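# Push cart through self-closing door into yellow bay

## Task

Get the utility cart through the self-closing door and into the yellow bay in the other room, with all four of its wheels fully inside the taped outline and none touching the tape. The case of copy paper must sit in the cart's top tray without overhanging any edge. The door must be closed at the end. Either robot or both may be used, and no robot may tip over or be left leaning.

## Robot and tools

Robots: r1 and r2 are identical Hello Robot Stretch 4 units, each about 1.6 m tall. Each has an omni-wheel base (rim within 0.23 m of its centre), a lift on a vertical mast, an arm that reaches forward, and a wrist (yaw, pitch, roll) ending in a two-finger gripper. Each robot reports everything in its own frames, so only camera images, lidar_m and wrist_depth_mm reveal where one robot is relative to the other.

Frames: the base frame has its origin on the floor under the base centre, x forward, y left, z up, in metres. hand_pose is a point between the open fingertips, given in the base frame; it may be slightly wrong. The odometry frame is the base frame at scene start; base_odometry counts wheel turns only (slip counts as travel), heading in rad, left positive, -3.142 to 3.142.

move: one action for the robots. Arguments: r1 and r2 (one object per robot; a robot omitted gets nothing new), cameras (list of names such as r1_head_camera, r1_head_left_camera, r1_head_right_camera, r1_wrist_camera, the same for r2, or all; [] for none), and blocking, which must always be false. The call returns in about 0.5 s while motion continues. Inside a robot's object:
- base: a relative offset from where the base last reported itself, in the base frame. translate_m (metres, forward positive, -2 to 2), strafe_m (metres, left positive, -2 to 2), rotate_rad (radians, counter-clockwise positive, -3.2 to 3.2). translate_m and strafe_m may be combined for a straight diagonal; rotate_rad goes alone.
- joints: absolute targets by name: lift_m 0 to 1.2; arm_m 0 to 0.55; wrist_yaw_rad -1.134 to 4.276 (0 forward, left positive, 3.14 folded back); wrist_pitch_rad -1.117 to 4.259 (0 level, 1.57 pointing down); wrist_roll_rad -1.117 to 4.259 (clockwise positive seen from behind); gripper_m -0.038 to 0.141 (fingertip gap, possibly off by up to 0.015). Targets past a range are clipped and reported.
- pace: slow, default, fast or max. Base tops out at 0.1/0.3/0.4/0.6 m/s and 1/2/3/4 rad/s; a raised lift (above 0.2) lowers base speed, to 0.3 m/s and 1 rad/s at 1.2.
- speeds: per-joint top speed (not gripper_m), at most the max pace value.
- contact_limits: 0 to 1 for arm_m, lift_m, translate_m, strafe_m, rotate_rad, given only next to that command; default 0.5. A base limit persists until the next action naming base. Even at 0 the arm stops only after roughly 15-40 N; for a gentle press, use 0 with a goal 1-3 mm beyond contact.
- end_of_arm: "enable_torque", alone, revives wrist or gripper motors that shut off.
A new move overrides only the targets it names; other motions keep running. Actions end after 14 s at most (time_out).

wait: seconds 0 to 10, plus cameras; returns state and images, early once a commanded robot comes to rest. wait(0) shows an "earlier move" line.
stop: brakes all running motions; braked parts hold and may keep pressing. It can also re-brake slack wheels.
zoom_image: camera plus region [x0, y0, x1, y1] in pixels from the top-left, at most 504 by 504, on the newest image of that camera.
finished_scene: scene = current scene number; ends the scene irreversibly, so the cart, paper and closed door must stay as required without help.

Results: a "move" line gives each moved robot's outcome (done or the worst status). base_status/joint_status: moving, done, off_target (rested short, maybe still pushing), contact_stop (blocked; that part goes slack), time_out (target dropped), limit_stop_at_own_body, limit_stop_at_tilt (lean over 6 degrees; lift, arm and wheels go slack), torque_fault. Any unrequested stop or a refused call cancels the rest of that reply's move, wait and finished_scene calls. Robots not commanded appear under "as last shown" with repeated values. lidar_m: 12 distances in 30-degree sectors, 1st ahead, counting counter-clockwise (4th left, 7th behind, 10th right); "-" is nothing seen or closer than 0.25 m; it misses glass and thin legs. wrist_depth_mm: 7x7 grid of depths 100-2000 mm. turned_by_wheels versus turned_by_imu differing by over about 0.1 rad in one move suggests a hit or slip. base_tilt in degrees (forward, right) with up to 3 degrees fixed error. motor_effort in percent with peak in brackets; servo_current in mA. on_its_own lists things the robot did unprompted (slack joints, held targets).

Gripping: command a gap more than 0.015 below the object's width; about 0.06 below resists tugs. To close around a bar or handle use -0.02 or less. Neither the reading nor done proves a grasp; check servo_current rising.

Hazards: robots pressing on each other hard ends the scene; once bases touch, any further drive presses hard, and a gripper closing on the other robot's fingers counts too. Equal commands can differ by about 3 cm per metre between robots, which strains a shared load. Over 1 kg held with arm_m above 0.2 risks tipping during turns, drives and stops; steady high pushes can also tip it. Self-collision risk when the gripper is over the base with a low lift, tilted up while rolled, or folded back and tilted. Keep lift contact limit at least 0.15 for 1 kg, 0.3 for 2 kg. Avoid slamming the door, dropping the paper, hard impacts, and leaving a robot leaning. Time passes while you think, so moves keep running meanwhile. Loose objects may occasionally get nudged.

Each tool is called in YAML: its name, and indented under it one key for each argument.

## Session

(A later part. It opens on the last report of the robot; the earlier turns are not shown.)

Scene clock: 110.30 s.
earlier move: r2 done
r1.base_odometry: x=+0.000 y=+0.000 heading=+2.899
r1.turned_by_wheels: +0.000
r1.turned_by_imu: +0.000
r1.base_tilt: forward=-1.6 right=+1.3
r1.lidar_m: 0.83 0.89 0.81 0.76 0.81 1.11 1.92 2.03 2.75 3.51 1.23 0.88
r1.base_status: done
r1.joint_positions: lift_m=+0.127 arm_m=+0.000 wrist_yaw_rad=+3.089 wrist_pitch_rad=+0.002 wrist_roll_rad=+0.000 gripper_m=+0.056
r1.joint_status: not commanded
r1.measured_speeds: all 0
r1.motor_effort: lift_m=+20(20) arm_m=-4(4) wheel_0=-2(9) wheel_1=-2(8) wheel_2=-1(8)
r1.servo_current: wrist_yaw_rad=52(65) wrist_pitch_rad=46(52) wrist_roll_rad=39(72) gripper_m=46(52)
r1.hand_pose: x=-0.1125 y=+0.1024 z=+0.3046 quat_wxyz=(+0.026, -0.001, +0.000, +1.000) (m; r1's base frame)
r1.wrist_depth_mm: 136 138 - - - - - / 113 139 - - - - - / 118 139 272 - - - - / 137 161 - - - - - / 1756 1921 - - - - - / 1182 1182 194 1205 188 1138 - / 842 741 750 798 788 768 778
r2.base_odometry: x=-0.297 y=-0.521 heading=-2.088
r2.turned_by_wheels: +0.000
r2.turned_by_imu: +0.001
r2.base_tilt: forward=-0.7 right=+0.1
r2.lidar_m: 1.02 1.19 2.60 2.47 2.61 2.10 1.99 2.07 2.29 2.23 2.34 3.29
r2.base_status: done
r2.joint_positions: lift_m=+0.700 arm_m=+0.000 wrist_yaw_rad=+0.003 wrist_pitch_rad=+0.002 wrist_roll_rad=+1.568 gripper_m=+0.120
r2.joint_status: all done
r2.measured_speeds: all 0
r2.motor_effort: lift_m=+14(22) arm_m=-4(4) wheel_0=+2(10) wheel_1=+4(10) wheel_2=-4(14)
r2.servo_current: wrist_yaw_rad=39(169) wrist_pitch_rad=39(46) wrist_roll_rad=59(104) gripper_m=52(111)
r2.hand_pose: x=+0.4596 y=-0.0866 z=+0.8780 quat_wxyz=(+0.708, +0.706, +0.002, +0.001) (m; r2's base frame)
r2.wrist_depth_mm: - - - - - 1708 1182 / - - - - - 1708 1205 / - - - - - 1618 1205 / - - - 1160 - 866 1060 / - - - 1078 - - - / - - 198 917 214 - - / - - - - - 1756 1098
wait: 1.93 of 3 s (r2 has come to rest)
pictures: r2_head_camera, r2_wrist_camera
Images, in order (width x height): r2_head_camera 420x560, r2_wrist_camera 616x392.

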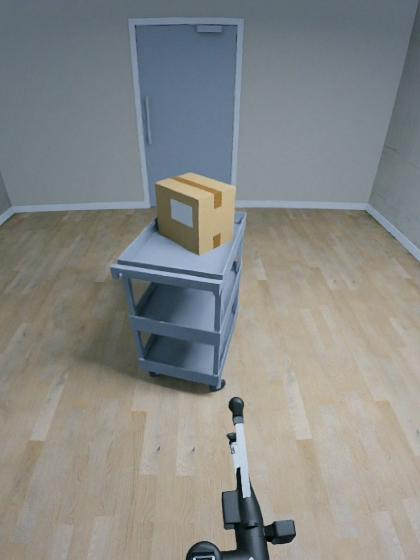

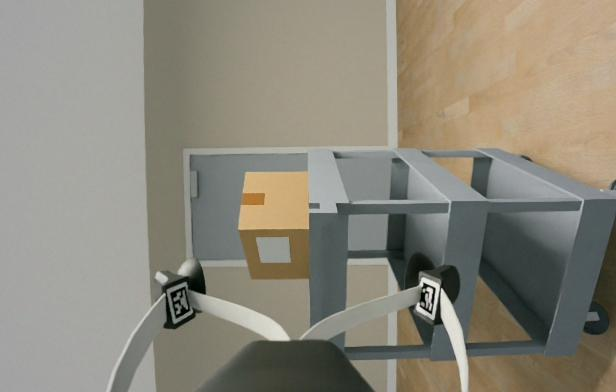

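move:
  blocking: false
  r1: {"base":{"strafe_m":-1.3}}
  r2: {"base":{"rotate_rad":-0.25},"joints":{"lift_m":0.665}}
  cameras: []

wait:
  seconds: 0.8
  cameras: []

move:
  blocking: false
  r2: {"base":{"strafe_m":0.53,"translate_m":0.3}}
  cameras: []

wait:
  seconds: 5
  cameras: []

wait:
  seconds: 5
  cameras: ["r1_head_camera","r1_head_right_camera","r2_head_camera","r2_wrist_camera"]

Scene clock: 131.73 s.
move: r1 moving; r2 moving
r1.base_odometry: x=+0.009 y=+0.035 heading=+2.899
r1.turned_by_wheels: +0.000
r1.turned_by_imu: -0.001
r1.base_tilt: forward=-1.6 right=+1.2
r1.lidar_m: 0.85 0.88 0.85 0.80 0.83 1.18 1.90 2.02 2.75 3.50 1.25 0.88
r1.base_status: strafe_m moving
r1.joint_positions: lift_m=+0.127 arm_m=+0.000 wrist_yaw_rad=+3.089 wrist_pitch_rad=+0.002 wrist_roll_rad=+0.000 gripper_m=+0.056
r1.joint_status: not commanded
r1.measured_speeds: translate_m=+0.001 strafe_m=-0.141 rotate_rad=-0.004 lift_m=+0.000 arm_m=+0.000 wrist_yaw_rad=+0.000 wrist_pitch_rad=+0.000 wrist_roll_rad=+0.000
r1.motor_effort: lift_m=+20(20) arm_m=-4(4) wheel_0=+9(10) wheel_1=-10(10) wheel_2=+0(2)
r1.servo_current: wrist_yaw_rad=33(59) wrist_pitch_rad=39(39) wrist_roll_rad=52(65) gripper_m=46(52)
r1.hand_pose: x=-0.1125 y=+0.1024 z=+0.3046 quat_wxyz=(+0.026, -0.001, +0.000, +1.000) (m; r1's base frame)
r1.wrist_depth_mm: 136 139 - - - - - / 113 138 - - - - - / 117 140 272 - - - - / 137 162 - - - - - / 1708 1983 - - - - - / 1160 1182 192 1205 187 1160 - / 809 750 750 809 788 778 820
r2.base_odometry: x=-0.297 y=-0.521 heading=-2.296
r2.turned_by_wheels: -0.207
r2.turned_by_imu: -0.201
r2.base_tilt: forward=-0.6 right=+0.1
r2.lidar_m: 1.01 1.07 2.81 2.47 2.49 2.24 2.00 2.03 2.45 2.20 2.24 2.74
r2.base_status: rotate_rad moving
r2.joint_positions: lift_m=+0.670 arm_m=+0.000 wrist_yaw_rad=+0.003 wrist_pitch_rad=+0.002 wrist_roll_rad=+1.568 gripper_m=+0.120
r2.joint_status: lift_m moving
r2.measured_speeds: translate_m=+0.001 strafe_m=-0.001 rotate_rad=-0.439 lift_m=-0.059 arm_m=+0.000 wrist_yaw_rad=-0.003 wrist_pitch_rad=+0.000 wrist_roll_rad=+0.000
r2.motor_effort: lift_m=+15(16) arm_m=-4(4) wheel_0=+2(10) wheel_1=+3(10) wheel_2=+6(10)
r2.servo_current: wrist_yaw_rad=52(65) wrist_pitch_rad=46(46) wrist_roll_rad=46(59) gripper_m=52(59)
r2.hand_pose: x=+0.4595 y=-0.0867 z=+0.8480 quat_wxyz=(+0.708, +0.706, +0.001, +0.000) (m; r2's base frame)
r2.wrist_depth_mm: - - - - - 1618 1160 / - - - - - 1708 1160 / - - - - - 1708 1182 / - - - - - 1708 1182 / - - - - - 1430 1138 / - - 198 854 192 - - / - - - - - - -
pictures: none
No camera images: "cameras" was empty.

Scene clock: 132.23 s.
earlier move: r1 moving; r2 done
r1.base_odometry: x=+0.035 y=+0.141 heading=+2.899
r1.turned_by_wheels: +0.000
r1.turned_by_imu: -0.001
r1.base_tilt: forward=-1.6 right=+1.2
r1.lidar_m: 0.83 0.88 0.93 0.90 0.96 1.31 1.91 2.02 2.75 3.54 1.19 0.88
r1.base_status: strafe_m moving
r1.joint_positions: lift_m=+0.127 arm_m=+0.000 wrist_yaw_rad=+3.089 wrist_pitch_rad=+0.002 wrist_roll_rad=+0.000 gripper_m=+0.056
r1.joint_status: not commanded
r1.measured_speeds: translate_m=+0.000 strafe_m=-0.284 rotate_rad=-0.001 lift_m=+0.000 arm_m=+0.000 wrist_yaw_rad=+0.000 wrist_pitch_rad=+0.000 wrist_roll_rad=+0.000
r1.motor_effort: lift_m=+20(20) arm_m=-4(4) wheel_0=+8(11) wheel_1=-9(10) wheel_2=+0(2)
r1.servo_current: wrist_yaw_rad=39(65) wrist_pitch_rad=52(52) wrist_roll_rad=65(65) gripper_m=46(52)
r1.hand_pose: x=-0.1125 y=+0.1024 z=+0.3046 quat_wxyz=(+0.026, -0.001, +0.000, +1.000) (m; r1's base frame)
r1.wrist_depth_mm: 136 139 - - - - - / 113 139 - - - - - / 118 140 274 - - - - / 137 162 - - - - - / 1708 1921 - - - - - / 1205 1205 191 1182 187 1160 1042 / 798 750 750 798 788 778 820
r2.base_odometry: x=-0.297 y=-0.521 heading=-2.338
r2.turned_by_wheels: -0.042
r2.turned_by_imu: -0.041
r2.base_tilt: forward=-0.7 right=+0.1
r2.lidar_m: 1.01 1.05 2.87 2.48 2.48 2.31 1.99 2.02 2.36 2.24 2.26 2.67
r2.base_status: done
r2.joint_positions: lift_m=+0.665 arm_m=+0.000 wrist_yaw_rad=+0.003 wrist_pitch_rad=+0.002 wrist_roll_rad=+1.568 gripper_m=+0.120
r2.joint_status: all done
r2.measured_speeds: all 0
r2.motor_effort: lift_m=+14(17) arm_m=-4(4) wheel_0=+4(10) wheel_1=+2(10) wheel_2=+4(10)
r2.servo_current: wrist_yaw_rad=39(65) wrist_pitch_rad=39(46) wrist_roll_rad=59(59) gripper_m=46(59)
r2.hand_pose: x=+0.4595 y=-0.0867 z=+0.8431 quat_wxyz=(+0.708, +0.706, +0.001, +0.000) (m; r2's base frame)
r2.wrist_depth_mm: - - - - - 1661 1160 / - - - - - 1618 1160 / - - - - - 1661 1160 / - - - - - 1708 1182 / - - - - - 1576 1182 / - - 199 1205 193 - 1042 / - - - - - - -
wait: 0.50 of 0.8 s (r2 has come to rest)
pictures: none
No camera images: "cameras" was empty.

Scene clock: 132.73 s.
earlier move: r1 moving
move: r2 moving
r1.base_odometry: x=+0.071 y=+0.286 heading=+2.899
r1.turned_by_wheels: +0.000
r1.turned_by_imu: -0.001
r1.base_tilt: forward=-1.6 right=+1.3
r1.lidar_m: 0.84 0.88 1.13 1.06 1.11 1.51 1.91 2.03 2.78 3.56 1.32 0.88
r1.base_status: strafe_m moving
r1.joint_positions: lift_m=+0.127 arm_m=+0.000 wrist_yaw_rad=+3.089 wrist_pitch_rad=+0.002 wrist_roll_rad=+0.000 gripper_m=+0.056
r1.joint_status: not commanded
r1.measured_speeds: translate_m=+0.000 strafe_m=-0.300 rotate_rad=-0.002 lift_m=+0.000 arm_m=+0.000 wrist_yaw_rad=+0.000 wrist_pitch_rad=+0.000 wrist_roll_rad=+0.000
r1.motor_effort: lift_m=+20(20) arm_m=-4(4) wheel_0=+5(10) wheel_1=-5(10) wheel_2=-1(1)
r1.servo_current: wrist_yaw_rad=59(59) wrist_pitch_rad=33(52) wrist_roll_rad=65(65) gripper_m=46(46)
r1.hand_pose: x=-0.1125 y=+0.1024 z=+0.3046 quat_wxyz=(+0.026, -0.001, +0.000, +1.000) (m; r1's base frame)
r1.wrist_depth_mm: 136 139 - - - - - / 113 139 - - - - - / 117 140 272 - - - - / 137 162 - - - - - / 1708 1921 - - - 1808 - / 1182 1182 194 1205 187 1182 1118 / 831 164 759 798 788 778 820
r2.base_odometry: x=-0.288 y=-0.551 heading=-2.338
r2.turned_by_wheels: +0.000
r2.turned_by_imu: +0.000
r2.base_tilt: forward=-0.6 right=+0.1
r2.lidar_m: 0.97 1.03 2.82 2.45 2.45 2.32 2.02 2.03 2.40 2.25 2.28 2.68
r2.base_status: translate_m moving; strafe_m moving
r2.joint_positions: lift_m=+0.665 arm_m=+0.000 wrist_yaw_rad=+0.003 wrist_pitch_rad=+0.002 wrist_roll_rad=+1.568 gripper_m=+0.120
r2.joint_status: not commanded
r2.measured_speeds: translate_m=+0.060 strafe_m=+0.106 rotate_rad=-0.004 lift_m=+0.000 arm_m=+0.000 wrist_yaw_rad=+0.000 wrist_pitch_rad=+0.000 wrist_roll_rad=+0.000
r2.motor_effort: lift_m=+14(14) arm_m=-4(4) wheel_0=-11(11) wheel_1=+11(12) wheel_2=-8(9)
r2.servo_current: wrist_yaw_rad=39(59) wrist_pitch_rad=39(46) wrist_roll_rad=46(59) gripper_m=52(52)
r2.hand_pose: x=+0.4595 y=-0.0867 z=+0.8431 quat_wxyz=(+0.708, +0.706, +0.001, +0.000) (m; r2's base frame)
r2.wrist_depth_mm: - - - - - 1708 1160 / - - - - - 1708 1138 / - - - - - 1661 1182 / - - - - - 1708 1182 / - - - - - 1499 1160 / - - 198 1118 193 - 878 / - - - - - 820 -
pictures: none
No camera images: "cameras" was empty.

Scene clock: 135.77 s.
earlier move: r1 moving; r2 done
r1.base_odometry: x=+0.288 y=+1.164 heading=+2.899
r1.turned_by_wheels: +0.000
r1.turned_by_imu: -0.005
r1.base_tilt: forward=-1.6 right=+1.3
r1.lidar_m: 0.86 0.89 1.22 1.95 2.06 2.01 1.91 2.00 2.70 2.74 1.24 0.97
r1.base_status: strafe_m moving
r1.joint_positions: lift_m=+0.127 arm_m=+0.000 wrist_yaw_rad=+3.089 wrist_pitch_rad=+0.002 wrist_roll_rad=+0.000 gripper_m=+0.056
r1.joint_status: not commanded
r1.measured_speeds: translate_m=+0.000 strafe_m=-0.246 rotate_rad=-0.002 lift_m=+0.000 arm_m=+0.000 wrist_yaw_rad=+0.000 wrist_pitch_rad=+0.000 wrist_roll_rad=+0.000
r1.motor_effort: lift_m=+20(20) arm_m=-4(4) wheel_0=+2(10) wheel_1=+0(10) wheel_2=+1(2)
r1.servo_current: wrist_yaw_rad=65(65) wrist_pitch_rad=46(52) wrist_roll_rad=33(72) gripper_m=46(52)
r1.hand_pose: x=-0.1125 y=+0.1024 z=+0.3046 quat_wxyz=(+0.026, -0.001, +0.000, +1.000) (m; r1's base frame)
r1.wrist_depth_mm: 136 139 - - - - - / 113 139 - - - - - / 117 140 272 - - - - / 137 161 - - - - - / 1708 1661 - - - - - / 1205 1205 192 1182 187 1182 1138 / 798 750 759 798 798 741 809
r2.base_odometry: x=-0.124 y=-1.105 heading=-2.338
r2.turned_by_wheels: +0.000
r2.turned_by_imu: +0.002
r2.base_tilt: forward=-0.6 right=+0.1
r2.lidar_m: 0.70 3.31 2.35 2.06 2.05 2.48 2.42 2.41 2.87 2.67 2.70 0.73
r2.base_status: done
r2.joint_positions: lift_m=+0.665 arm_m=+0.000 wrist_yaw_rad=+0.003 wrist_pitch_rad=+0.002 wrist_roll_rad=+1.568 gripper_m=+0.120
r2.joint_status: not commanded
r2.measured_speeds: all 0
r2.motor_effort: lift_m=+14(14) arm_m=-4(4) wheel_0=-2(11) wheel_1=+2(13) wheel_2=-3(10)
r2.servo_current: wrist_yaw_rad=33(65) wrist_pitch_rad=39(52) wrist_roll_rad=46(59) gripper_m=46(59)
r2.hand_pose: x=+0.4595 y=-0.0867 z=+0.8431 quat_wxyz=(+0.708, +0.706, +0.001, +0.000) (m; r2's base frame)
r2.wrist_depth_mm: - - - 521 - 1537 1042 / - - - 525 - 525 525 / - - 778 535 - 530 530 / - - 831 535 - 535 539 / - - - 539 - 544 544 / - - 198 549 193 549 554 / - - - - - 1708 1182
wait: 3.03 of 5 s (r2 has come to rest)
pictures: none
No camera images: "cameras" was empty.

Scene clock: 136.90 s.
earlier move: r1 done
r1.base_odometry: x=+0.312 y=+1.262 heading=+2.899
r1.turned_by_wheels: +0.000
r1.turned_by_imu: -0.001
r1.base_tilt: forward=-1.6 right=+1.3
r1.lidar_m: 0.93 0.90 1.21 2.05 2.14 2.00 1.91 2.01 2.71 2.63 1.29 1.00
r1.base_status: done
r1.joint_positions: lift_m=+0.127 arm_m=+0.000 wrist_yaw_rad=+3.089 wrist_pitch_rad=+0.002 wrist_roll_rad=+0.000 gripper_m=+0.056
r1.joint_status: not commanded
r1.measured_speeds: all 0
r1.motor_effort: lift_m=+20(20) arm_m=-4(4) wheel_0=+0(10) wheel_1=-1(10) wheel_2=+0(2)
r1.servo_current: wrist_yaw_rad=46(65) wrist_pitch_rad=33(52) wrist_roll_rad=52(72) gripper_m=46(52)
r1.hand_pose: x=-0.1125 y=+0.1024 z=+0.3046 quat_wxyz=(+0.026, -0.001, +0.000, +1.000) (m; r1's base frame)
r1.wrist_depth_mm: 137 139 - - - - - / 113 139 - - - - - / 117 139 271 - - - - / 137 159 - - - - - / 1661 1618 - - - - - / 1160 1182 192 1205 187 1255 1138 / 854 750 759 798 809 778 778
r2.base_odometry: x=-0.124 y=-1.105 heading=-2.338
r2.turned_by_wheels: +0.000
r2.turned_by_imu: +0.000
r2.base_tilt: forward=-0.7 right=+0.1
r2.lidar_m: 0.67 3.35 2.34 2.05 2.06 2.45 2.40 2.44 2.85 2.68 2.68 0.75
r2.base_status: done
r2.joint_positions: lift_m=+0.665 arm_m=+0.000 wrist_yaw_rad=+0.003 wrist_pitch_rad=+0.002 wrist_roll_rad=+1.568 gripper_m=+0.120
r2.joint_status: not commanded
r2.measured_speeds: all 0
r2.motor_effort: lift_m=+14(14) arm_m=-4(4) wheel_0=-2(11) wheel_1=+2(13) wheel_2=-3(10)
r2.servo_current: wrist_yaw_rad=59(65) wrist_pitch_rad=33(52) wrist_roll_rad=46(59) gripper_m=46(59)
r2.hand_pose: x=+0.4595 y=-0.0867 z=+0.8431 quat_wxyz=(+0.708, +0.706, +0.001, +0.000) (m; r2's base frame)
r2.wrist_depth_mm: - - - 517 - 1537 1042 / - - - 525 - 530 525 / - - 768 530 - 530 530 / - - 831 535 - 539 535 / - - - 544 - 544 549 / - - 198 539 192 554 549 / - - - - - 1661 1182
wait: 1.13 of 5 s (r1 has come to rest)
pictures: r1_head_camera, r1_head_right_camera, r2_head_camera, r2_wrist_camera
Images, in order (width x height): r1_head_camera 420x560, r1_head_right_camera 420x672, r2_head_camera 420x560, r2_wrist_camera 616x392.

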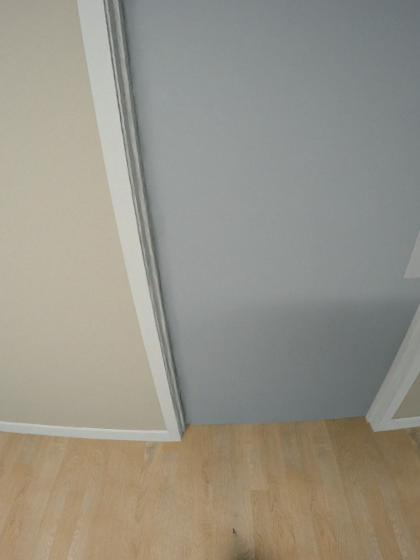

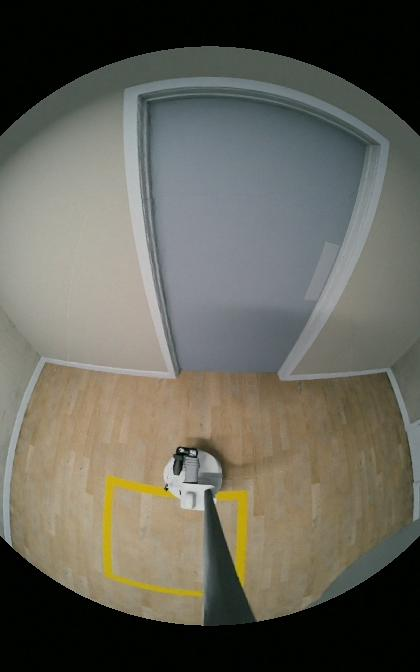

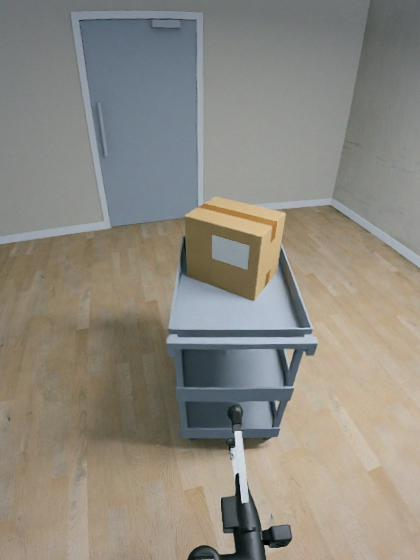

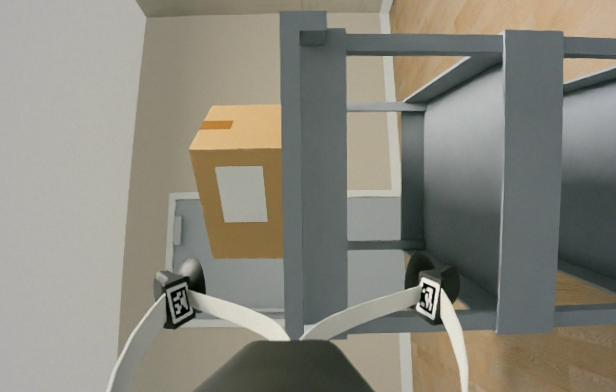

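move:
  blocking: false
  r1: {"base":{"strafe_m":-0.37}}
  r2: {"base":{"strafe_m":-0.03,"translate_m":0.17},"joints":{"lift_m":0.683}}
  cameras: []

wait:
  seconds: 1.3
  cameras: []

wait:
  seconds: 2
  cameras: ["r2_head_camera","r2_wrist_camera","r1_head_camera"]

Scene clock: 159.10 s.
move: r1 moving; r2 moving
r1.base_odometry: x=+0.321 y=+1.297 heading=+2.899
r1.turned_by_wheels: +0.000
r1.turned_by_imu: -0.001
r1.base_tilt: forward=-1.6 right=+1.3
r1.lidar_m: 0.94 0.87 1.22 2.10 2.19 2.00 1.89 2.00 2.68 2.63 1.27 0.99
r1.base_status: strafe_m moving
r1.joint_positions: lift_m=+0.127 arm_m=+0.000 wrist_yaw_rad=+3.089 wrist_pitch_rad=+0.002 wrist_roll_rad=+0.000 gripper_m=+0.056
r1.joint_status: not commanded
r1.measured_speeds: translate_m=+0.001 strafe_m=-0.141 rotate_rad=-0.004 lift_m=+0.000 arm_m=+0.000 wrist_yaw_rad=+0.000 wrist_pitch_rad=+0.000 wrist_roll_rad=+0.000
r1.motor_effort: lift_m=+20(20) arm_m=-4(4) wheel_0=+11(11) wheel_1=-9(9) wheel_2=-1(2)
r1.servo_current: wrist_yaw_rad=65(65) wrist_pitch_rad=39(52) wrist_roll_rad=52(65) gripper_m=39(46)
r1.hand_pose: x=-0.1125 y=+0.1024 z=+0.3046 quat_wxyz=(+0.026, -0.001, +0.000, +1.000) (m; r1's base frame)
r1.wrist_depth_mm: 136 139 - - - - - / 113 139 - - - - - / 117 140 268 - - - - / 137 161 - - - - - / 1661 1661 - - - - - / 1182 1205 192 1182 187 1255 1138 / 854 750 759 809 798 798 778
r2.base_odometry: x=-0.149 y=-1.124 heading=-2.338
r2.turned_by_wheels: +0.000
r2.turned_by_imu: +0.001
r2.base_tilt: forward=-0.7 right=+0.1
r2.lidar_m: 0.68 3.31 2.39 2.06 2.07 2.47 2.45 2.46 2.89 2.66 2.67 0.72
r2.base_status: translate_m moving; strafe_m moving
r2.joint_positions: lift_m=+0.683 arm_m=+0.000 wrist_yaw_rad=+0.003 wrist_pitch_rad=+0.002 wrist_roll_rad=+1.568 gripper_m=+0.120
r2.joint_status: lift_m moving
r2.measured_speeds: translate_m=+0.122 strafe_m=-0.023 rotate_rad=+0.002 lift_m=+0.003 arm_m=+0.000 wrist_yaw_rad=+0.000 wrist_pitch_rad=+0.000 wrist_roll_rad=+0.000
r2.motor_effort: lift_m=+20(24) arm_m=-4(4) wheel_0=+6(11) wheel_1=+5(8) wheel_2=-13(13)
r2.servo_current: wrist_yaw_rad=52(59) wrist_pitch_rad=46(46) wrist_roll_rad=39(59) gripper_m=46(52)
r2.hand_pose: x=+0.4595 y=-0.0867 z=+0.8605 quat_wxyz=(+0.708, +0.706, +0.001, +0.000) (m; r2's base frame)
r2.wrist_depth_mm: - - - 480 - 1661 496 / - - - 500 - 831 492 / - - 798 508 - - 504 / - - 809 508 - - 508 / - - 904 512 1098 - 512 / - - 199 521 200 525 525 / - - - - - 1661 1138
pictures: none
No camera images: "cameras" was empty.

Scene clock: 160.40 s.
earlier move: r1 moving; r2 moving
r1.base_odometry: x=+0.394 y=+1.590 heading=+2.899
r1.turned_by_wheels: +0.000
r1.turned_by_imu: -0.001
r1.base_tilt: forward=-1.6 right=+1.3
r1.lidar_m: 0.92 1.00 1.23 2.39 2.49 1.99 1.90 2.00 2.39 2.30 1.26 0.98
r1.base_status: strafe_m moving
r1.joint_positions: lift_m=+0.127 arm_m=+0.000 wrist_yaw_rad=+3.089 wrist_pitch_rad=+0.002 wrist_roll_rad=+0.000 gripper_m=+0.056
r1.joint_status: not commanded
r1.measured_speeds: translate_m=+0.000 strafe_m=-0.141 rotate_rad=+0.001 lift_m=+0.000 arm_m=+0.000 wrist_yaw_rad=+0.000 wrist_pitch_rad=+0.000 wrist_roll_rad=+0.000
r1.motor_effort: lift_m=+20(20) arm_m=-4(4) wheel_0=+3(12) wheel_1=-2(10) wheel_2=+0(2)
r1.servo_current: wrist_yaw_rad=26(65) wrist_pitch_rad=39(52) wrist_roll_rad=46(65) gripper_m=46(46)
r1.hand_pose: x=-0.1125 y=+0.1024 z=+0.3046 quat_wxyz=(+0.026, -0.001, +0.000, +1.000) (m; r1's base frame)
r1.wrist_depth_mm: 137 138 - - - - - / 113 139 - - - - - / 116 139 271 - - - - / 137 160 - - - - - / 1661 1708 - - - - - / 1182 1182 195 1182 187 1138 1138 / 831 750 759 788 798 778 809
r2.base_odometry: x=-0.263 y=-1.207 heading=-2.338
r2.turned_by_wheels: +0.000
r2.turned_by_imu: +0.000
r2.base_tilt: forward=-0.7 right=+0.1
r2.lidar_m: 0.52 3.17 2.42 2.11 2.14 2.54 2.57 2.58 2.99 2.62 2.61 0.55
r2.base_status: translate_m moving; strafe_m moving
r2.joint_positions: lift_m=+0.683 arm_m=+0.000 wrist_yaw_rad=+0.003 wrist_pitch_rad=+0.002 wrist_roll_rad=+1.568 gripper_m=+0.120
r2.joint_status: all done
r2.measured_speeds: all 0
r2.motor_effort: lift_m=+21(24) arm_m=-4(4) wheel_0=+2(11) wheel_1=+3(8) wheel_2=-3(13)
r2.servo_current: wrist_yaw_rad=46(59) wrist_pitch_rad=39(46) wrist_roll_rad=46(59) gripper_m=52(59)
r2.hand_pose: x=+0.4595 y=-0.0867 z=+0.8605 quat_wxyz=(+0.708, +0.706, +0.001, +0.000) (m; r2's base frame)
r2.wrist_depth_mm: - - - 355 357 539 377 / - - - 357 - 917 - / - - 634 362 - - - / - - 621 366 - - - / - - 699 370 373 - - / - - 198 314 196 - - / - - - - - 1756 492
wait: 1.30 s; no rest
pictures: none
No camera images: "cameras" was empty.

Scene clock: 160.53 s.
earlier move: r1 moving; r2 done
r1.base_odometry: x=+0.397 y=+1.605 heading=+2.899
r1.turned_by_wheels: +0.000
r1.turned_by_imu: +0.000
r1.base_tilt: forward=-1.6 right=+1.3
r1.lidar_m: 0.94 0.98 1.22 2.38 2.52 2.02 1.91 1.99 2.41 2.30 1.28 0.98
r1.base_status: strafe_m moving
r1.joint_positions: lift_m=+0.127 arm_m=+0.000 wrist_yaw_rad=+3.089 wrist_pitch_rad=+0.002 wrist_roll_rad=+0.000 gripper_m=+0.056
r1.joint_status: not commanded
r1.measured_speeds: translate_m=+0.000 strafe_m=-0.101 rotate_rad=+0.000 lift_m=+0.000 arm_m=+0.000 wrist_yaw_rad=+0.000 wrist_pitch_rad=+0.000 wrist_roll_rad=+0.000
r1.motor_effort: lift_m=+20(20) arm_m=-4(4) wheel_0=+2(12) wheel_1=-1(10) wheel_2=-1(2)
r1.servo_current: wrist_yaw_rad=59(65) wrist_pitch_rad=39(52) wrist_roll_rad=39(65) gripper_m=46(46)
r1.hand_pose: x=-0.1125 y=+0.1024 z=+0.3046 quat_wxyz=(+0.026, -0.001, +0.000, +1.000) (m; r1's base frame)
r1.wrist_depth_mm: 136 138 - - - - - / 112 139 - - - - - / 117 139 271 - - - - / 137 160 - - - - - / 1661 1708 - - - - - / 1182 1205 195 1205 187 1160 1138 / 842 750 741 809 788 768 798
r2.base_odometry: x=-0.263 y=-1.207 heading=-2.338
r2.turned_by_wheels: +0.000
r2.turned_by_imu: +0.000
r2.base_tilt: forward=-0.7 right=+0.0
r2.lidar_m: 0.53 3.16 2.44 2.13 2.15 2.53 2.58 2.57 3.00 2.62 2.63 0.54
r2.base_status: done
r2.joint_positions: lift_m=+0.683 arm_m=+0.000 wrist_yaw_rad=+0.003 wrist_pitch_rad=+0.002 wrist_roll_rad=+1.568 gripper_m=+0.120
r2.joint_status: all done
r2.measured_speeds: all 0
r2.motor_effort: lift_m=+21(24) arm_m=-4(4) wheel_0=+2(11) wheel_1=+2(8) wheel_2=-3(13)
r2.servo_current: wrist_yaw_rad=52(59) wrist_pitch_rad=39(46) wrist_roll_rad=52(65) gripper_m=46(59)
r2.hand_pose: x=+0.4595 y=-0.0867 z=+0.8605 quat_wxyz=(+0.708, +0.706, +0.001, +0.000) (m; r2's base frame)
r2.wrist_depth_mm: - - - 353 359 544 375 / - - - 355 - 931 - / - - 621 362 - - - / - - 627 368 - - - / - - 699 373 370 - - / - - 199 314 196 - - / - - - - - 1708 492
wait: 0.13 of 2 s (r2 has come to rest)
pictures: r1_head_camera, r2_head_camera, r2_wrist_camera
Images, in order (width x height): r1_head_camera 420x560, r2_head_camera 420x560, r2_wrist_camera 616x392.

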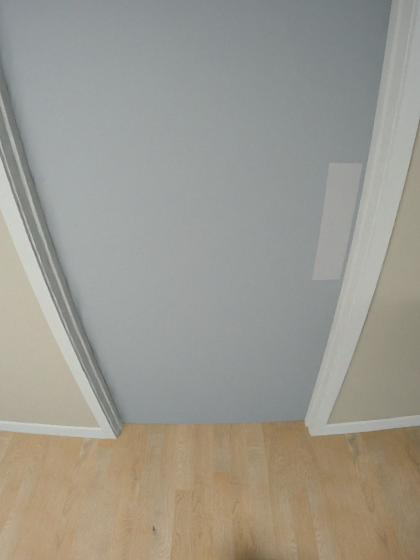

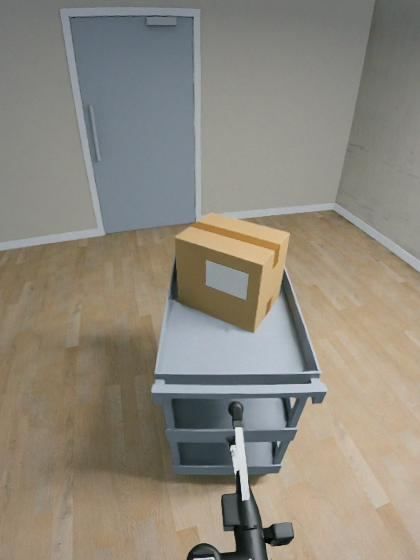

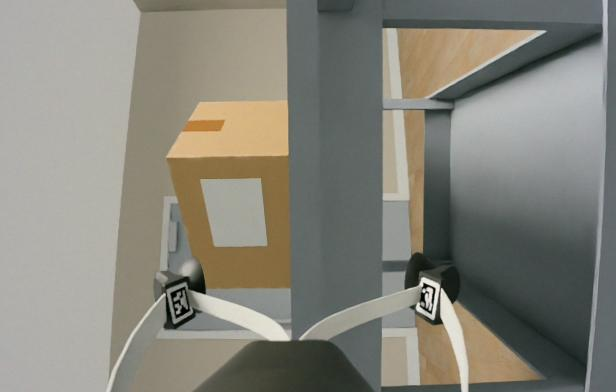

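zoom_image:
  camera: "r2_wrist_camera"
  region: [150, 0, 480, 392]

zoom_image:
  camera: "r2_head_camera"
  region: [140, 350, 340, 510]

Scaled by 1.286.

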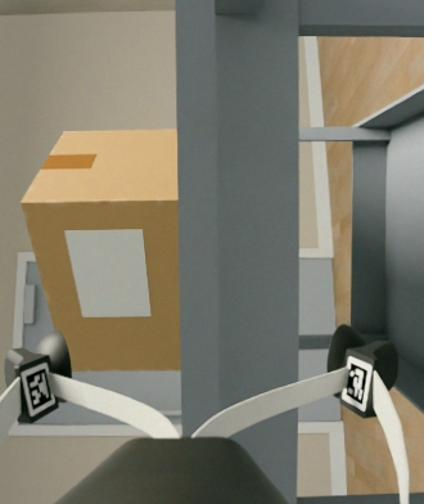

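Scaled by 2.520 from the camera's 420x560 image, which has a finer 1200x1600 frame.

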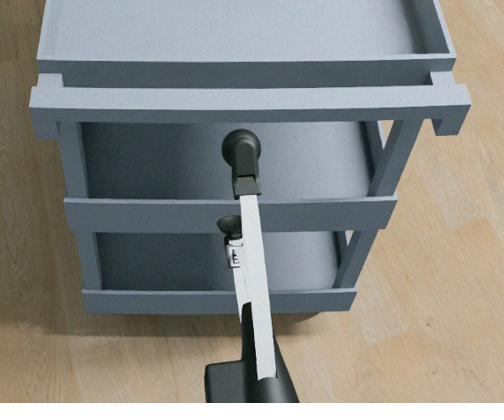

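move:
  blocking: false
  r1: {"base":{"strafe_m":-0.12}}
  r2: {"base":{"translate_m":0.09},"contact_limits":{"translate_m":0.2},"pace":"slow"}
  cameras: []

wait:
  seconds: 1.0
  cameras: []

wait:
  seconds: 2
  cameras: ["r2_head_camera","r2_wrist_camera","r1_head_right_camera"]

zoom_image:
  camera: "r2_head_camera"
  region: [140, 350, 340, 510]

Scene clock: 189.50 s.
earlier move: r1 done
move: r1 moving; r2 moving
r1.base_odometry: x=+0.410 y=+1.656 heading=+2.899
r1.turned_by_wheels: +0.000
r1.turned_by_imu: +0.000
r1.base_tilt: forward=-1.6 right=+1.3
r1.lidar_m: 0.92 1.00 1.23 2.47 2.57 2.02 1.88 1.98 2.35 2.22 1.29 0.96
r1.base_status: strafe_m moving
r1.joint_positions: lift_m=+0.127 arm_m=+0.000 wrist_yaw_rad=+3.089 wrist_pitch_rad=+0.002 wrist_roll_rad=+0.000 gripper_m=+0.056
r1.joint_status: not commanded
r1.measured_speeds: translate_m=-0.001 strafe_m=-0.141 rotate_rad=+0.006 lift_m=+0.000 arm_m=+0.000 wrist_yaw_rad=+0.000 wrist_pitch_rad=+0.000 wrist_roll_rad=+0.000
r1.motor_effort: lift_m=+20(20) arm_m=-4(4) wheel_0=+8(10) wheel_1=-7(9) wheel_2=+0(1)
r1.servo_current: wrist_yaw_rad=46(65) wrist_pitch_rad=46(52) wrist_roll_rad=46(59) gripper_m=39(46)
r1.hand_pose: x=-0.1125 y=+0.1024 z=+0.3046 quat_wxyz=(+0.026, -0.001, +0.000, +1.000) (m; r1's base frame)
r1.wrist_depth_mm: 136 138 - - - - - / 112 139 - - - - - / 117 139 273 - - - - / 137 162 - - - - - / 1708 1661 - - - - - / 1205 1205 193 1205 187 1160 1118 / 842 759 699 798 798 778 820
r2.base_odometry: x=-0.272 y=-1.216 heading=-2.337
r2.turned_by_wheels: +0.000
r2.turned_by_imu: +0.001
r2.base_tilt: forward=-0.6 right=+0.0
r2.lidar_m: 0.52 3.17 2.40 2.14 2.14 2.54 2.56 2.59 2.99 2.60 2.61 0.53
r2.base_status: translate_m moving
r2.joint_positions: lift_m=+0.683 arm_m=+0.000 wrist_yaw_rad=+0.003 wrist_pitch_rad=+0.002 wrist_roll_rad=+1.568 gripper_m=+0.120
r2.joint_status: not commanded
r2.measured_speeds: translate_m=+0.049 strafe_m=+0.000 rotate_rad=+0.002 lift_m=+0.000 arm_m=+0.000 wrist_yaw_rad=+0.000 wrist_pitch_rad=+0.000 wrist_roll_rad=+0.000
r2.motor_effort: lift_m=+21(21) arm_m=-4(4) wheel_0=+8(8) wheel_1=+6(6) wheel_2=-9(10)
r2.servo_current: wrist_yaw_rad=39(59) wrist_pitch_rad=46(46) wrist_roll_rad=39(59) gripper_m=46(59)
r2.contact_limits: translate_m 0.2
r2.hand_pose: x=+0.4595 y=-0.0867 z=+0.8605 quat_wxyz=(+0.708, +0.706, +0.001, +0.000) (m; r2's base frame)
r2.wrist_depth_mm: - - - 345 347 1537 469 / - - - 347 349 946 - / - - 609 353 353 931 - / - - 621 353 357 - - / - - 691 362 362 - - / - - 198 303 197 - - / - - - - - 1756 492
pictures: none
No camera images: "cameras" was empty.

Scene clock: 190.50 s.
earlier move: r1 moving; r2 moving
r1.base_odometry: x=+0.430 y=+1.738 heading=+2.899
r1.turned_by_wheels: +0.000
r1.turned_by_imu: -0.001
r1.base_tilt: forward=-1.6 right=+1.3
r1.lidar_m: 0.94 0.97 1.24 2.55 2.65 2.00 1.89 2.00 2.24 2.14 1.26 0.90
r1.base_status: strafe_m moving
r1.joint_positions: lift_m=+0.127 arm_m=+0.000 wrist_yaw_rad=+3.089 wrist_pitch_rad=+0.002 wrist_roll_rad=+0.000 gripper_m=+0.056
r1.joint_status: not commanded
r1.measured_speeds: all 0
r1.motor_effort: lift_m=+20(20) arm_m=-4(4) wheel_0=+2(11) wheel_1=+0(9) wheel_2=+0(1)
r1.servo_current: wrist_yaw_rad=59(65) wrist_pitch_rad=39(52) wrist_roll_rad=39(65) gripper_m=46(46)
r1.hand_pose: x=-0.1125 y=+0.1024 z=+0.3046 quat_wxyz=(+0.026, -0.001, +0.000, +1.000) (m; r1's base frame)
r1.wrist_depth_mm: 136 139 - - - - - / 113 139 - - - - - / 117 140 272 - - - - / 137 162 - - - - - / 1661 1708 - - - - - / 1182 1182 193 1205 187 1138 1138 / 842 759 759 143 788 788 831
r2.base_odometry: x=-0.320 y=-1.266 heading=-2.337
r2.turned_by_wheels: +0.000
r2.turned_by_imu: +0.000
r2.base_tilt: forward=-0.7 right=+0.1
r2.lidar_m: 0.44 3.09 2.46 2.16 2.13 2.56 2.62 2.65 2.96 2.61 2.63 0.48
r2.base_status: translate_m moving
r2.joint_positions: lift_m=+0.683 arm_m=+0.000 wrist_yaw_rad=+0.003 wrist_pitch_rad=+0.002 wrist_roll_rad=+1.568 gripper_m=+0.120
r2.joint_status: not commanded
r2.measured_speeds: translate_m=+0.040 strafe_m=+0.000 rotate_rad=+0.000 lift_m=+0.000 arm_m=+0.000 wrist_yaw_rad=+0.000 wrist_pitch_rad=+0.000 wrist_roll_rad=+0.000
r2.motor_effort: lift_m=+21(21) arm_m=-4(4) wheel_0=+3(9) wheel_1=+4(8) wheel_2=-6(11)
r2.servo_current: wrist_yaw_rad=46(59) wrist_pitch_rad=39(46) wrist_roll_rad=52(59) gripper_m=46(59)
r2.contact_limits: translate_m 0.2
r2.hand_pose: x=+0.4595 y=-0.0867 z=+0.8605 quat_wxyz=(+0.708, +0.706, +0.001, +0.000) (m; r2's base frame)
r2.wrist_depth_mm: - - - 219 277 1661 525 / - - - 222 279 831 - / - - 525 224 285 866 - / - - 544 286 287 - - / - - 603 290 290 - - / - - 200 232 198 - - / - - - - - 1708 484
wait: 1.00 s; no rest
pictures: none
No camera images: "cameras" was empty.

Scene clock: 190.57 s.
earlier move: r1 done; r2 moving
r1.base_odometry: x=+0.430 y=+1.738 heading=+2.899
r1.turned_by_wheels: +0.000
r1.turned_by_imu: +0.000
r1.base_tilt: forward=-1.6 right=+1.3
r1.lidar_m: 0.94 1.00 1.24 2.54 2.65 1.99 1.91 1.96 2.25 2.17 1.30 0.92
r1.base_status: done
r1.joint_positions: lift_m=+0.127 arm_m=+0.000 wrist_yaw_rad=+3.089 wrist_pitch_rad=+0.002 wrist_roll_rad=+0.000 gripper_m=+0.056
r1.joint_status: not commanded
r1.measured_speeds: all 0
r1.motor_effort: lift_m=+20(20) arm_m=-4(4) wheel_0=+1(11) wheel_1=+1(9) wheel_2=+0(1)
r1.servo_current: wrist_yaw_rad=46(65) wrist_pitch_rad=46(52) wrist_roll_rad=46(65) gripper_m=39(46)
r1.hand_pose: x=-0.1125 y=+0.1024 z=+0.3046 quat_wxyz=(+0.026, -0.001, +0.000, +1.000) (m; r1's base frame)
r1.wrist_depth_mm: 136 138 - - - - - / 113 139 - - - - - / 117 139 272 - - - - / 137 162 - - - - - / 1708 1661 - - - - - / 1205 1205 194 1205 187 1160 1138 / 842 750 750 143 798 778 820
r2.base_odometry: x=-0.322 y=-1.267 heading=-2.337
r2.turned_by_wheels: +0.000
r2.turned_by_imu: +0.000
r2.base_tilt: forward=-0.7 right=+0.1
r2.lidar_m: 0.43 3.07 2.43 2.15 2.15 2.53 2.63 2.67 2.96 2.59 2.59 0.47
r2.base_status: translate_m moving
r2.joint_positions: lift_m=+0.683 arm_m=+0.000 wrist_yaw_rad=+0.003 wrist_pitch_rad=+0.002 wrist_roll_rad=+1.568 gripper_m=+0.120
r2.joint_status: not commanded
r2.measured_speeds: translate_m=+0.034 strafe_m=+0.000 rotate_rad=+0.000 lift_m=+0.000 arm_m=+0.000 wrist_yaw_rad=+0.000 wrist_pitch_rad=+0.000 wrist_roll_rad=+0.000
r2.motor_effort: lift_m=+21(21) arm_m=-4(4) wheel_0=+6(9) wheel_1=+4(8) wheel_2=-7(11)
r2.servo_current: wrist_yaw_rad=52(59) wrist_pitch_rad=46(46) wrist_roll_rad=46(59) gripper_m=52(59)
r2.contact_limits: translate_m 0.2
r2.hand_pose: x=+0.4595 y=-0.0867 z=+0.8605 quat_wxyz=(+0.708, +0.706, +0.001, +0.000) (m; r2's base frame)
r2.wrist_depth_mm: - - - 216 276 1708 530 / - - - 220 277 831 - / - - 525 222 281 866 - / - - 544 226 285 - - / - - 591 286 287 - - / - - 200 229 198 - - / - - - - - 1808 480
wait: 0.07 of 2 s (r1 has come to rest)
pictures: r1_head_right_camera, r2_head_camera, r2_wrist_camera
Images, in order (width x height): r1_head_right_camera 420x672, r2_head_camera 420x560, r2_wrist_camera 616x392.

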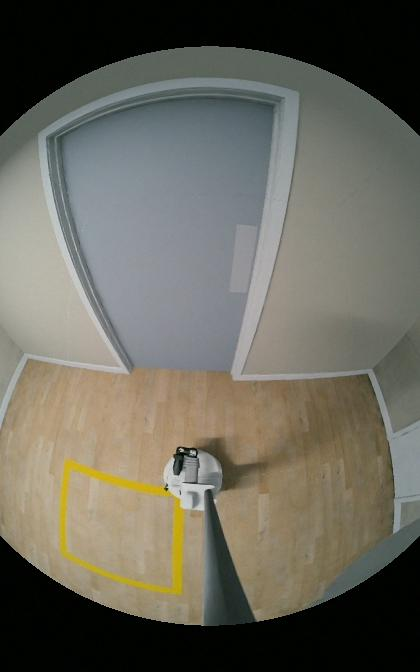

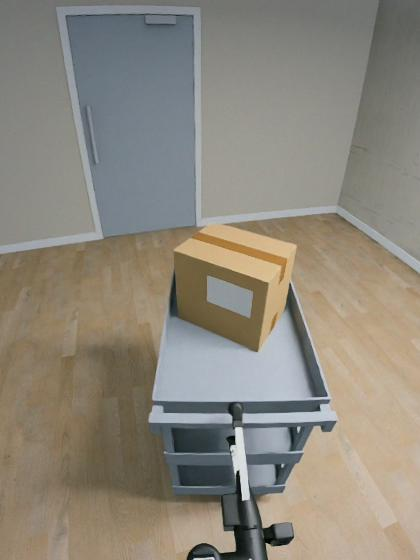

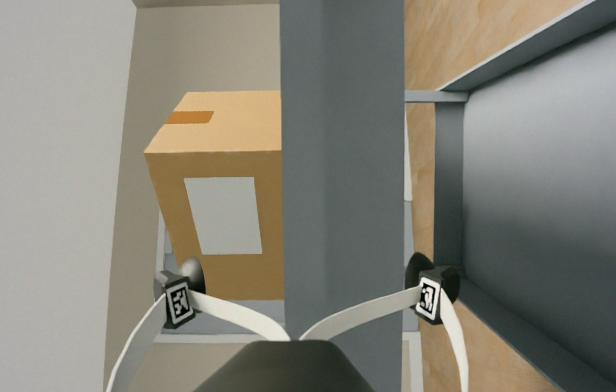

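Scaled by 2.520 from the camera's 420x560 image, which has a finer 1200x1600 frame.

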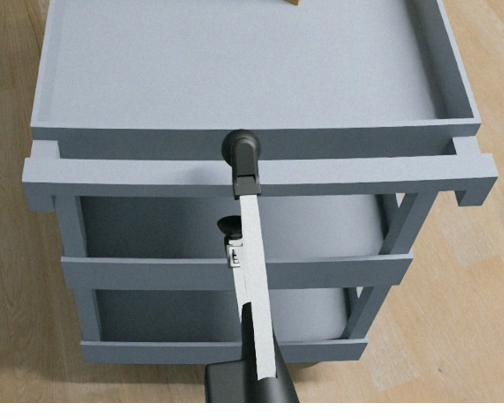

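wait:
  seconds: 1
  cameras: []

move:
  blocking: false
  r2: {"base":{"translate_m":0.022},"contact_limits":{"translate_m":0.2},"pace":"slow"}
  cameras: []

wait:
  seconds: 2
  cameras: ["r2_wrist_camera"]

move:
  blocking: false
  r2: {"joints":{"gripper_m":-0.03}}
  cameras: []

wait:
  seconds: 2
  cameras: ["r2_wrist_camera","r2_head_camera"]

zoom_image:
  camera: "r2_head_camera"
  region: [140, 350, 340, 510]

Scene clock: 201.50 s.
earlier move: r2 done
r1.base_odometry: x=+0.430 y=+1.738 heading=+2.899
r1.turned_by_wheels: +0.000
r1.turned_by_imu: +0.000
r1.base_tilt: forward=-1.6 right=+1.2
r1.lidar_m: 0.93 0.98 1.25 2.54 2.63 2.01 1.90 2.01 2.25 2.14 1.29 0.90
r1.base_status: done
r1.joint_positions: lift_m=+0.127 arm_m=+0.000 wrist_yaw_rad=+3.089 wrist_pitch_rad=+0.002 wrist_roll_rad=+0.000 gripper_m=+0.056
r1.joint_status: not commanded
r1.measured_speeds: all 0
r1.motor_effort: lift_m=+20(20) arm_m=-4(4) wheel_0=+1(11) wheel_1=+1(9) wheel_2=+0(1)
r1.servo_current: wrist_yaw_rad=39(65) wrist_pitch_rad=33(52) wrist_roll_rad=46(65) gripper_m=39(46)
r1.hand_pose: x=-0.1125 y=+0.1024 z=+0.3046 quat_wxyz=(+0.026, -0.001, +0.000, +1.000) (m; r1's base frame)
r1.wrist_depth_mm: 136 138 - - - - - / 113 139 - - - - - / 117 140 273 - - - - / 137 162 - - - - - / 1708 1708 - - - - - / 1160 1182 193 1182 187 1182 1118 / 854 759 750 143 778 778 809
r2.base_odometry: x=-0.325 y=-1.271 heading=-2.337
r2.turned_by_wheels: +0.000
r2.turned_by_imu: +0.001
r2.base_tilt: forward=-0.7 right=+0.0
r2.lidar_m: 0.43 3.09 2.45 2.13 2.16 2.58 2.65 2.67 3.00 2.57 2.59 0.46
r2.base_status: done
r2.joint_positions: lift_m=+0.683 arm_m=+0.000 wrist_yaw_rad=+0.003 wrist_pitch_rad=+0.002 wrist_roll_rad=+1.568 gripper_m=+0.120
r2.joint_status: not commanded
r2.measured_speeds: all 0
r2.motor_effort: lift_m=+21(21) arm_m=-4(4) wheel_0=+5(9) wheel_1=+5(8) wheel_2=-5(11)
r2.servo_current: wrist_yaw_rad=52(59) wrist_pitch_rad=46(46) wrist_roll_rad=46(59) gripper_m=52(59)
r2.contact_limits: translate_m 0.2
r2.hand_pose: x=+0.4595 y=-0.0867 z=+0.8605 quat_wxyz=(+0.708, +0.706, +0.001, +0.000) (m; r2's base frame)
r2.wrist_depth_mm: - - - 211 267 1661 530 / - - - 213 271 831 - / - - 517 216 276 866 - / - - 535 219 277 866 - / - - 585 220 281 - - / - - 200 223 198 - - / - - - - - 1708 484
wait: 0.00 of 1 s (r2 has come to rest)
pictures: none
No camera images: "cameras" was empty.

Scene clock: 202.00 s.
move: r2 moving
r1: as last shown
r1.base_tilt: forward=-1.6 right=+1.3
r1.lidar_m: 0.93 0.99 1.24 2.55 2.64 2.01 1.90 1.98 2.26 2.15 1.29 0.93
r1.motor_effort: lift_m=+20(20) arm_m=-4(4) wheel_0=+1(2) wheel_1=+1(1) wheel_2=+0(0)
r1.servo_current: wrist_yaw_rad=33(52) wrist_pitch_rad=39(46) wrist_roll_rad=59(59) gripper_m=39(46)
r1.wrist_depth_mm: 136 138 - - - - - / 113 139 - - - - - / 117 140 272 - - - - / 137 162 - - - - - / 1708 1661 - - - - - / 1182 1182 194 1182 187 1138 1138 / 831 759 759 143 788 788 809
r2.base_odometry: x=-0.334 y=-1.280 heading=-2.337
r2.turned_by_wheels: +0.000
r2.turned_by_imu: +0.000
r2.base_tilt: forward=-0.7 right=+0.1
r2.lidar_m: 0.41 3.09 2.46 2.15 2.16 2.57 2.67 2.67 2.96 2.60 2.57 0.47
r2.base_status: translate_m moving
r2.joint_positions: lift_m=+0.683 arm_m=+0.000 wrist_yaw_rad=+0.003 wrist_pitch_rad=+0.002 wrist_roll_rad=+1.568 gripper_m=+0.120
r2.joint_status: not commanded
r2.measured_speeds: translate_m=+0.047 strafe_m=+0.000 rotate_rad=+0.001 lift_m=+0.000 arm_m=+0.000 wrist_yaw_rad=+0.000 wrist_pitch_rad=+0.000 wrist_roll_rad=+0.000
r2.motor_effort: lift_m=+21(21) arm_m=-4(4) wheel_0=+7(10) wheel_1=+5(7) wheel_2=-9(11)
r2.servo_current: wrist_yaw_rad=59(65) wrist_pitch_rad=39(46) wrist_roll_rad=46(59) gripper_m=59(59)
r2.contact_limits: translate_m 0.2
r2.hand_pose: x=+0.4595 y=-0.0867 z=+0.8605 quat_wxyz=(+0.708, +0.706, +0.001, +0.000) (m; r2's base frame)
r2.wrist_depth_mm: - - - 200 256 1708 525 / - - - 203 259 798 - / - - 500 205 262 854 - / - - 525 207 266 878 - / - - 569 210 270 866 - / - - 200 211 200 - - / - - - - - 1756 480
pictures: none
No camera images: "cameras" was empty.

Scene clock: 202.70 s.
earlier move: r2 done
r1.base_odometry: x=+0.430 y=+1.738 heading=+2.899
r1.turned_by_wheels: +0.000
r1.turned_by_imu: +0.000
r1.base_tilt: forward=-1.6 right=+1.3
r1.lidar_m: 0.94 0.98 1.25 2.56 2.65 2.00 1.88 2.00 2.28 2.15 1.28 0.91
r1.base_status: not commanded
r1.joint_positions: lift_m=+0.127 arm_m=+0.000 wrist_yaw_rad=+3.089 wrist_pitch_rad=+0.002 wrist_roll_rad=+0.000 gripper_m=+0.056
r1.joint_status: not commanded
r1.measured_speeds: all 0
r1.motor_effort: lift_m=+20(20) arm_m=-4(4) wheel_0=+1(2) wheel_1=+1(1) wheel_2=+0(0)
r1.servo_current: wrist_yaw_rad=33(65) wrist_pitch_rad=39(46) wrist_roll_rad=33(72) gripper_m=33(46)
r1.hand_pose: x=-0.1125 y=+0.1024 z=+0.3046 quat_wxyz=(+0.026, -0.001, +0.000, +1.000) (m; r1's base frame)
r1.wrist_depth_mm: 136 138 - - - - - / 113 139 - - - - - / 117 140 274 - - - - / 137 162 - - - - - / 1708 1661 - - - - - / 1182 1182 194 1205 187 1138 1118 / 831 759 759 143 788 778 820
r2.base_odometry: x=-0.340 y=-1.287 heading=-2.337
r2.turned_by_wheels: +0.000
r2.turned_by_imu: +0.000
r2.base_tilt: forward=-0.7 right=+0.0
r2.lidar_m: 0.42 3.05 2.48 2.16 2.17 2.58 2.68 2.69 2.93 2.61 2.61 0.43
r2.base_status: done
r2.joint_positions: lift_m=+0.683 arm_m=+0.000 wrist_yaw_rad=+0.003 wrist_pitch_rad=+0.002 wrist_roll_rad=+1.568 gripper_m=+0.120
r2.joint_status: not commanded
r2.measured_speeds: all 0
r2.motor_effort: lift_m=+21(21) arm_m=-4(4) wheel_0=+4(10) wheel_1=+4(7) wheel_2=-6(11)
r2.servo_current: wrist_yaw_rad=46(65) wrist_pitch_rad=39(52) wrist_roll_rad=52(59) gripper_m=46(59)
r2.contact_limits: translate_m 0.2
r2.hand_pose: x=+0.4595 y=-0.0867 z=+0.8605 quat_wxyz=(+0.708, +0.706, +0.001, +0.000) (m; r2's base frame)
r2.wrist_depth_mm: - - - 189 246 1708 521 / - - - 192 250 798 - / - - 492 194 253 842 - / - - 512 196 256 866 - / - - 559 199 259 866 - / - - 200 200 200 - - / - - - - - 1756 484
wait: 0.70 of 2 s (r2 has come to rest)
pictures: r2_wrist_camera
Images, in order (width x height): r2_wrist_camera 616x392.

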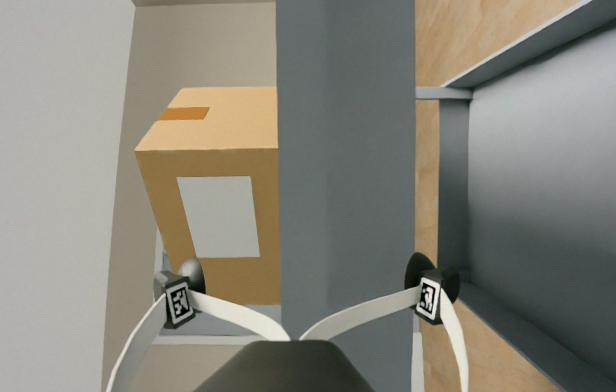

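Scene clock: 203.20 s.
move: r2 moving
r1: as last shown
r1.lidar_m: 0.94 1.00 1.25 2.54 2.65 1.97 1.88 1.99 2.26 2.16 1.28 0.93
r1.motor_effort: lift_m=+20(20) arm_m=-4(4) wheel_0=+2(2) wheel_1=+1(1) wheel_2=+0(0)
r1.servo_current: wrist_yaw_rad=59(65) wrist_pitch_rad=46(46) wrist_roll_rad=52(59) gripper_m=39(46)
r1.wrist_depth_mm: 136 138 - - - - - / 113 139 - - - - - / 117 139 271 - - - - / 137 162 - - - - - / 1708 1708 - - - - - / 1205 1205 194 1205 187 1138 1118 / 842 741 768 143 798 768 809
r2.base_odometry: x=-0.340 y=-1.287 heading=-2.337
r2.turned_by_wheels: +0.000
r2.turned_by_imu: +0.000
r2.base_tilt: forward=-0.7 right=+0.1
r2.lidar_m: 0.43 3.04 2.46 2.16 2.16 2.56 2.68 2.69 2.99 2.58 2.58 0.47
r2.base_status: not commanded
r2.joint_positions: lift_m=+0.683 arm_m=+0.000 wrist_yaw_rad=+0.003 wrist_pitch_rad=+0.002 wrist_roll_rad=+1.568 gripper_m=+0.106
r2.joint_status: gripper_m moving
r2.measured_speeds: all 0
r2.motor_effort: lift_m=+21(21) arm_m=-4(4) wheel_0=+4(5) wheel_1=+4(4) wheel_2=-6(6)
r2.servo_current: wrist_yaw_rad=39(59) wrist_pitch_rad=39(46) wrist_roll_rad=52(52) gripper_m=111(111)
r2.contact_limits: translate_m 0.2
r2.hand_pose: x=+0.4595 y=-0.0867 z=+0.8605 quat_wxyz=(+0.708, +0.706, +0.001, +0.000) (m; r2's base frame)
r2.wrist_depth_mm: - - - 190 247 1661 530 / - - - 191 249 798 - / - - 492 195 252 842 - / - - 508 196 256 854 - / - - 554 199 256 866 - / - - 196 200 190 - - / - - - - - 1708 488
pictures: none
No camera images: "cameras" was empty.

Scene clock: 204.93 s.
earlier move: r2 done
r1.base_odometry: x=+0.430 y=+1.738 heading=+2.899
r1.turned_by_wheels: +0.000
r1.turned_by_imu: +0.000
r1.base_tilt: forward=-1.6 right=+1.3
r1.lidar_m: 0.94 1.00 1.24 2.55 2.64 1.97 1.90 2.00 2.26 2.15 1.29 0.91
r1.base_status: not commanded
r1.joint_positions: lift_m=+0.127 arm_m=+0.000 wrist_yaw_rad=+3.089 wrist_pitch_rad=+0.002 wrist_roll_rad=+0.000 gripper_m=+0.056
r1.joint_status: not commanded
r1.measured_speeds: all 0
r1.motor_effort: lift_m=+20(20) arm_m=-4(4) wheel_0=+1(2) wheel_1=+1(1) wheel_2=+0(0)
r1.servo_current: wrist_yaw_rad=59(65) wrist_pitch_rad=39(52) wrist_roll_rad=59(65) gripper_m=46(46)
r1.hand_pose: x=-0.1125 y=+0.1024 z=+0.3046 quat_wxyz=(+0.026, -0.001, +0.000, +1.000) (m; r1's base frame)
r1.wrist_depth_mm: 136 138 - - - - - / 113 139 - - - - - / 117 140 272 - - - - / 137 162 - - - - - / 1661 1708 - - - - - / 1205 1205 193 1229 188 1182 1138 / 842 750 750 143 788 778 820
r2.base_odometry: x=-0.340 y=-1.287 heading=-2.337
r2.turned_by_wheels: +0.000
r2.turned_by_imu: +0.000
r2.base_tilt: forward=-0.6 right=+0.0
r2.lidar_m: 0.41 0.46 2.46 2.16 2.13 2.55 2.69 2.70 2.93 2.59 2.60 0.41
r2.base_status: not commanded
r2.joint_positions: lift_m=+0.683 arm_m=+0.000 wrist_yaw_rad=+0.003 wrist_pitch_rad=+0.002 wrist_roll_rad=+1.568 gripper_m=-0.028
r2.joint_status: all done
r2.measured_speeds: all 0
r2.motor_effort: lift_m=+21(21) arm_m=-4(4) wheel_0=+4(5) wheel_1=+4(4) wheel_2=-3(7)
r2.servo_current: wrist_yaw_rad=46(65) wrist_pitch_rad=39(46) wrist_roll_rad=52(59) gripper_m=143(306)
r2.contact_limits: translate_m 0.2
r2.hand_pose: x=+0.4595 y=-0.0867 z=+0.8605 quat_wxyz=(+0.708, +0.706, +0.001, +0.000) (m; r2's base frame)
r2.wrist_depth_mm: - - - 179 236 1708 - / - - 647 181 238 768 - / - - 473 183 243 831 - / - - 500 185 245 842 - / - - 564 188 248 854 - / - - 185 191 177 - - / - - - - - 1661 496
wait: 1.73 of 2 s (r2 has come to rest)
pictures: r2_head_camera, r2_wrist_camera
Images, in order (width x height): r2_head_camera 420x560, r2_wrist_camera 616x392.

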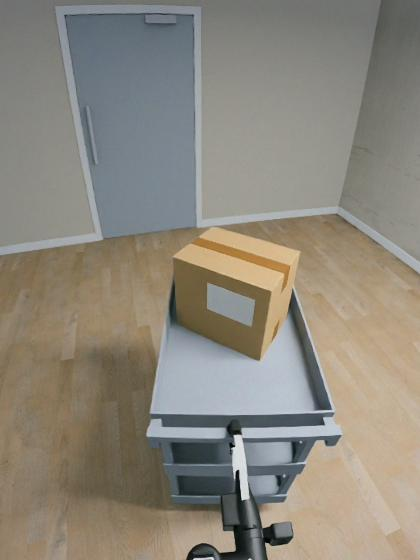

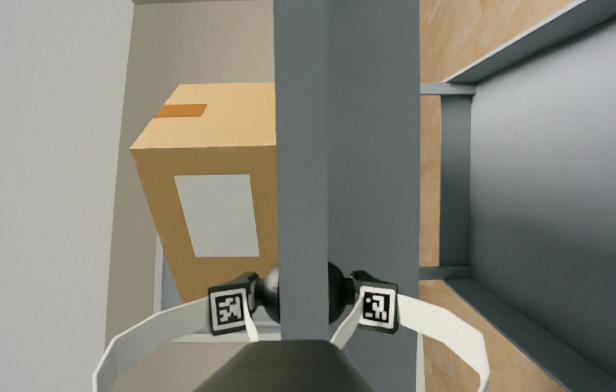

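Scaled by 2.520 from the camera's 420x560 image, which has a finer 1200x1600 frame.

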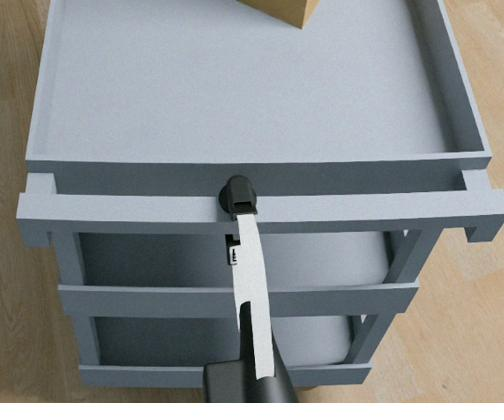

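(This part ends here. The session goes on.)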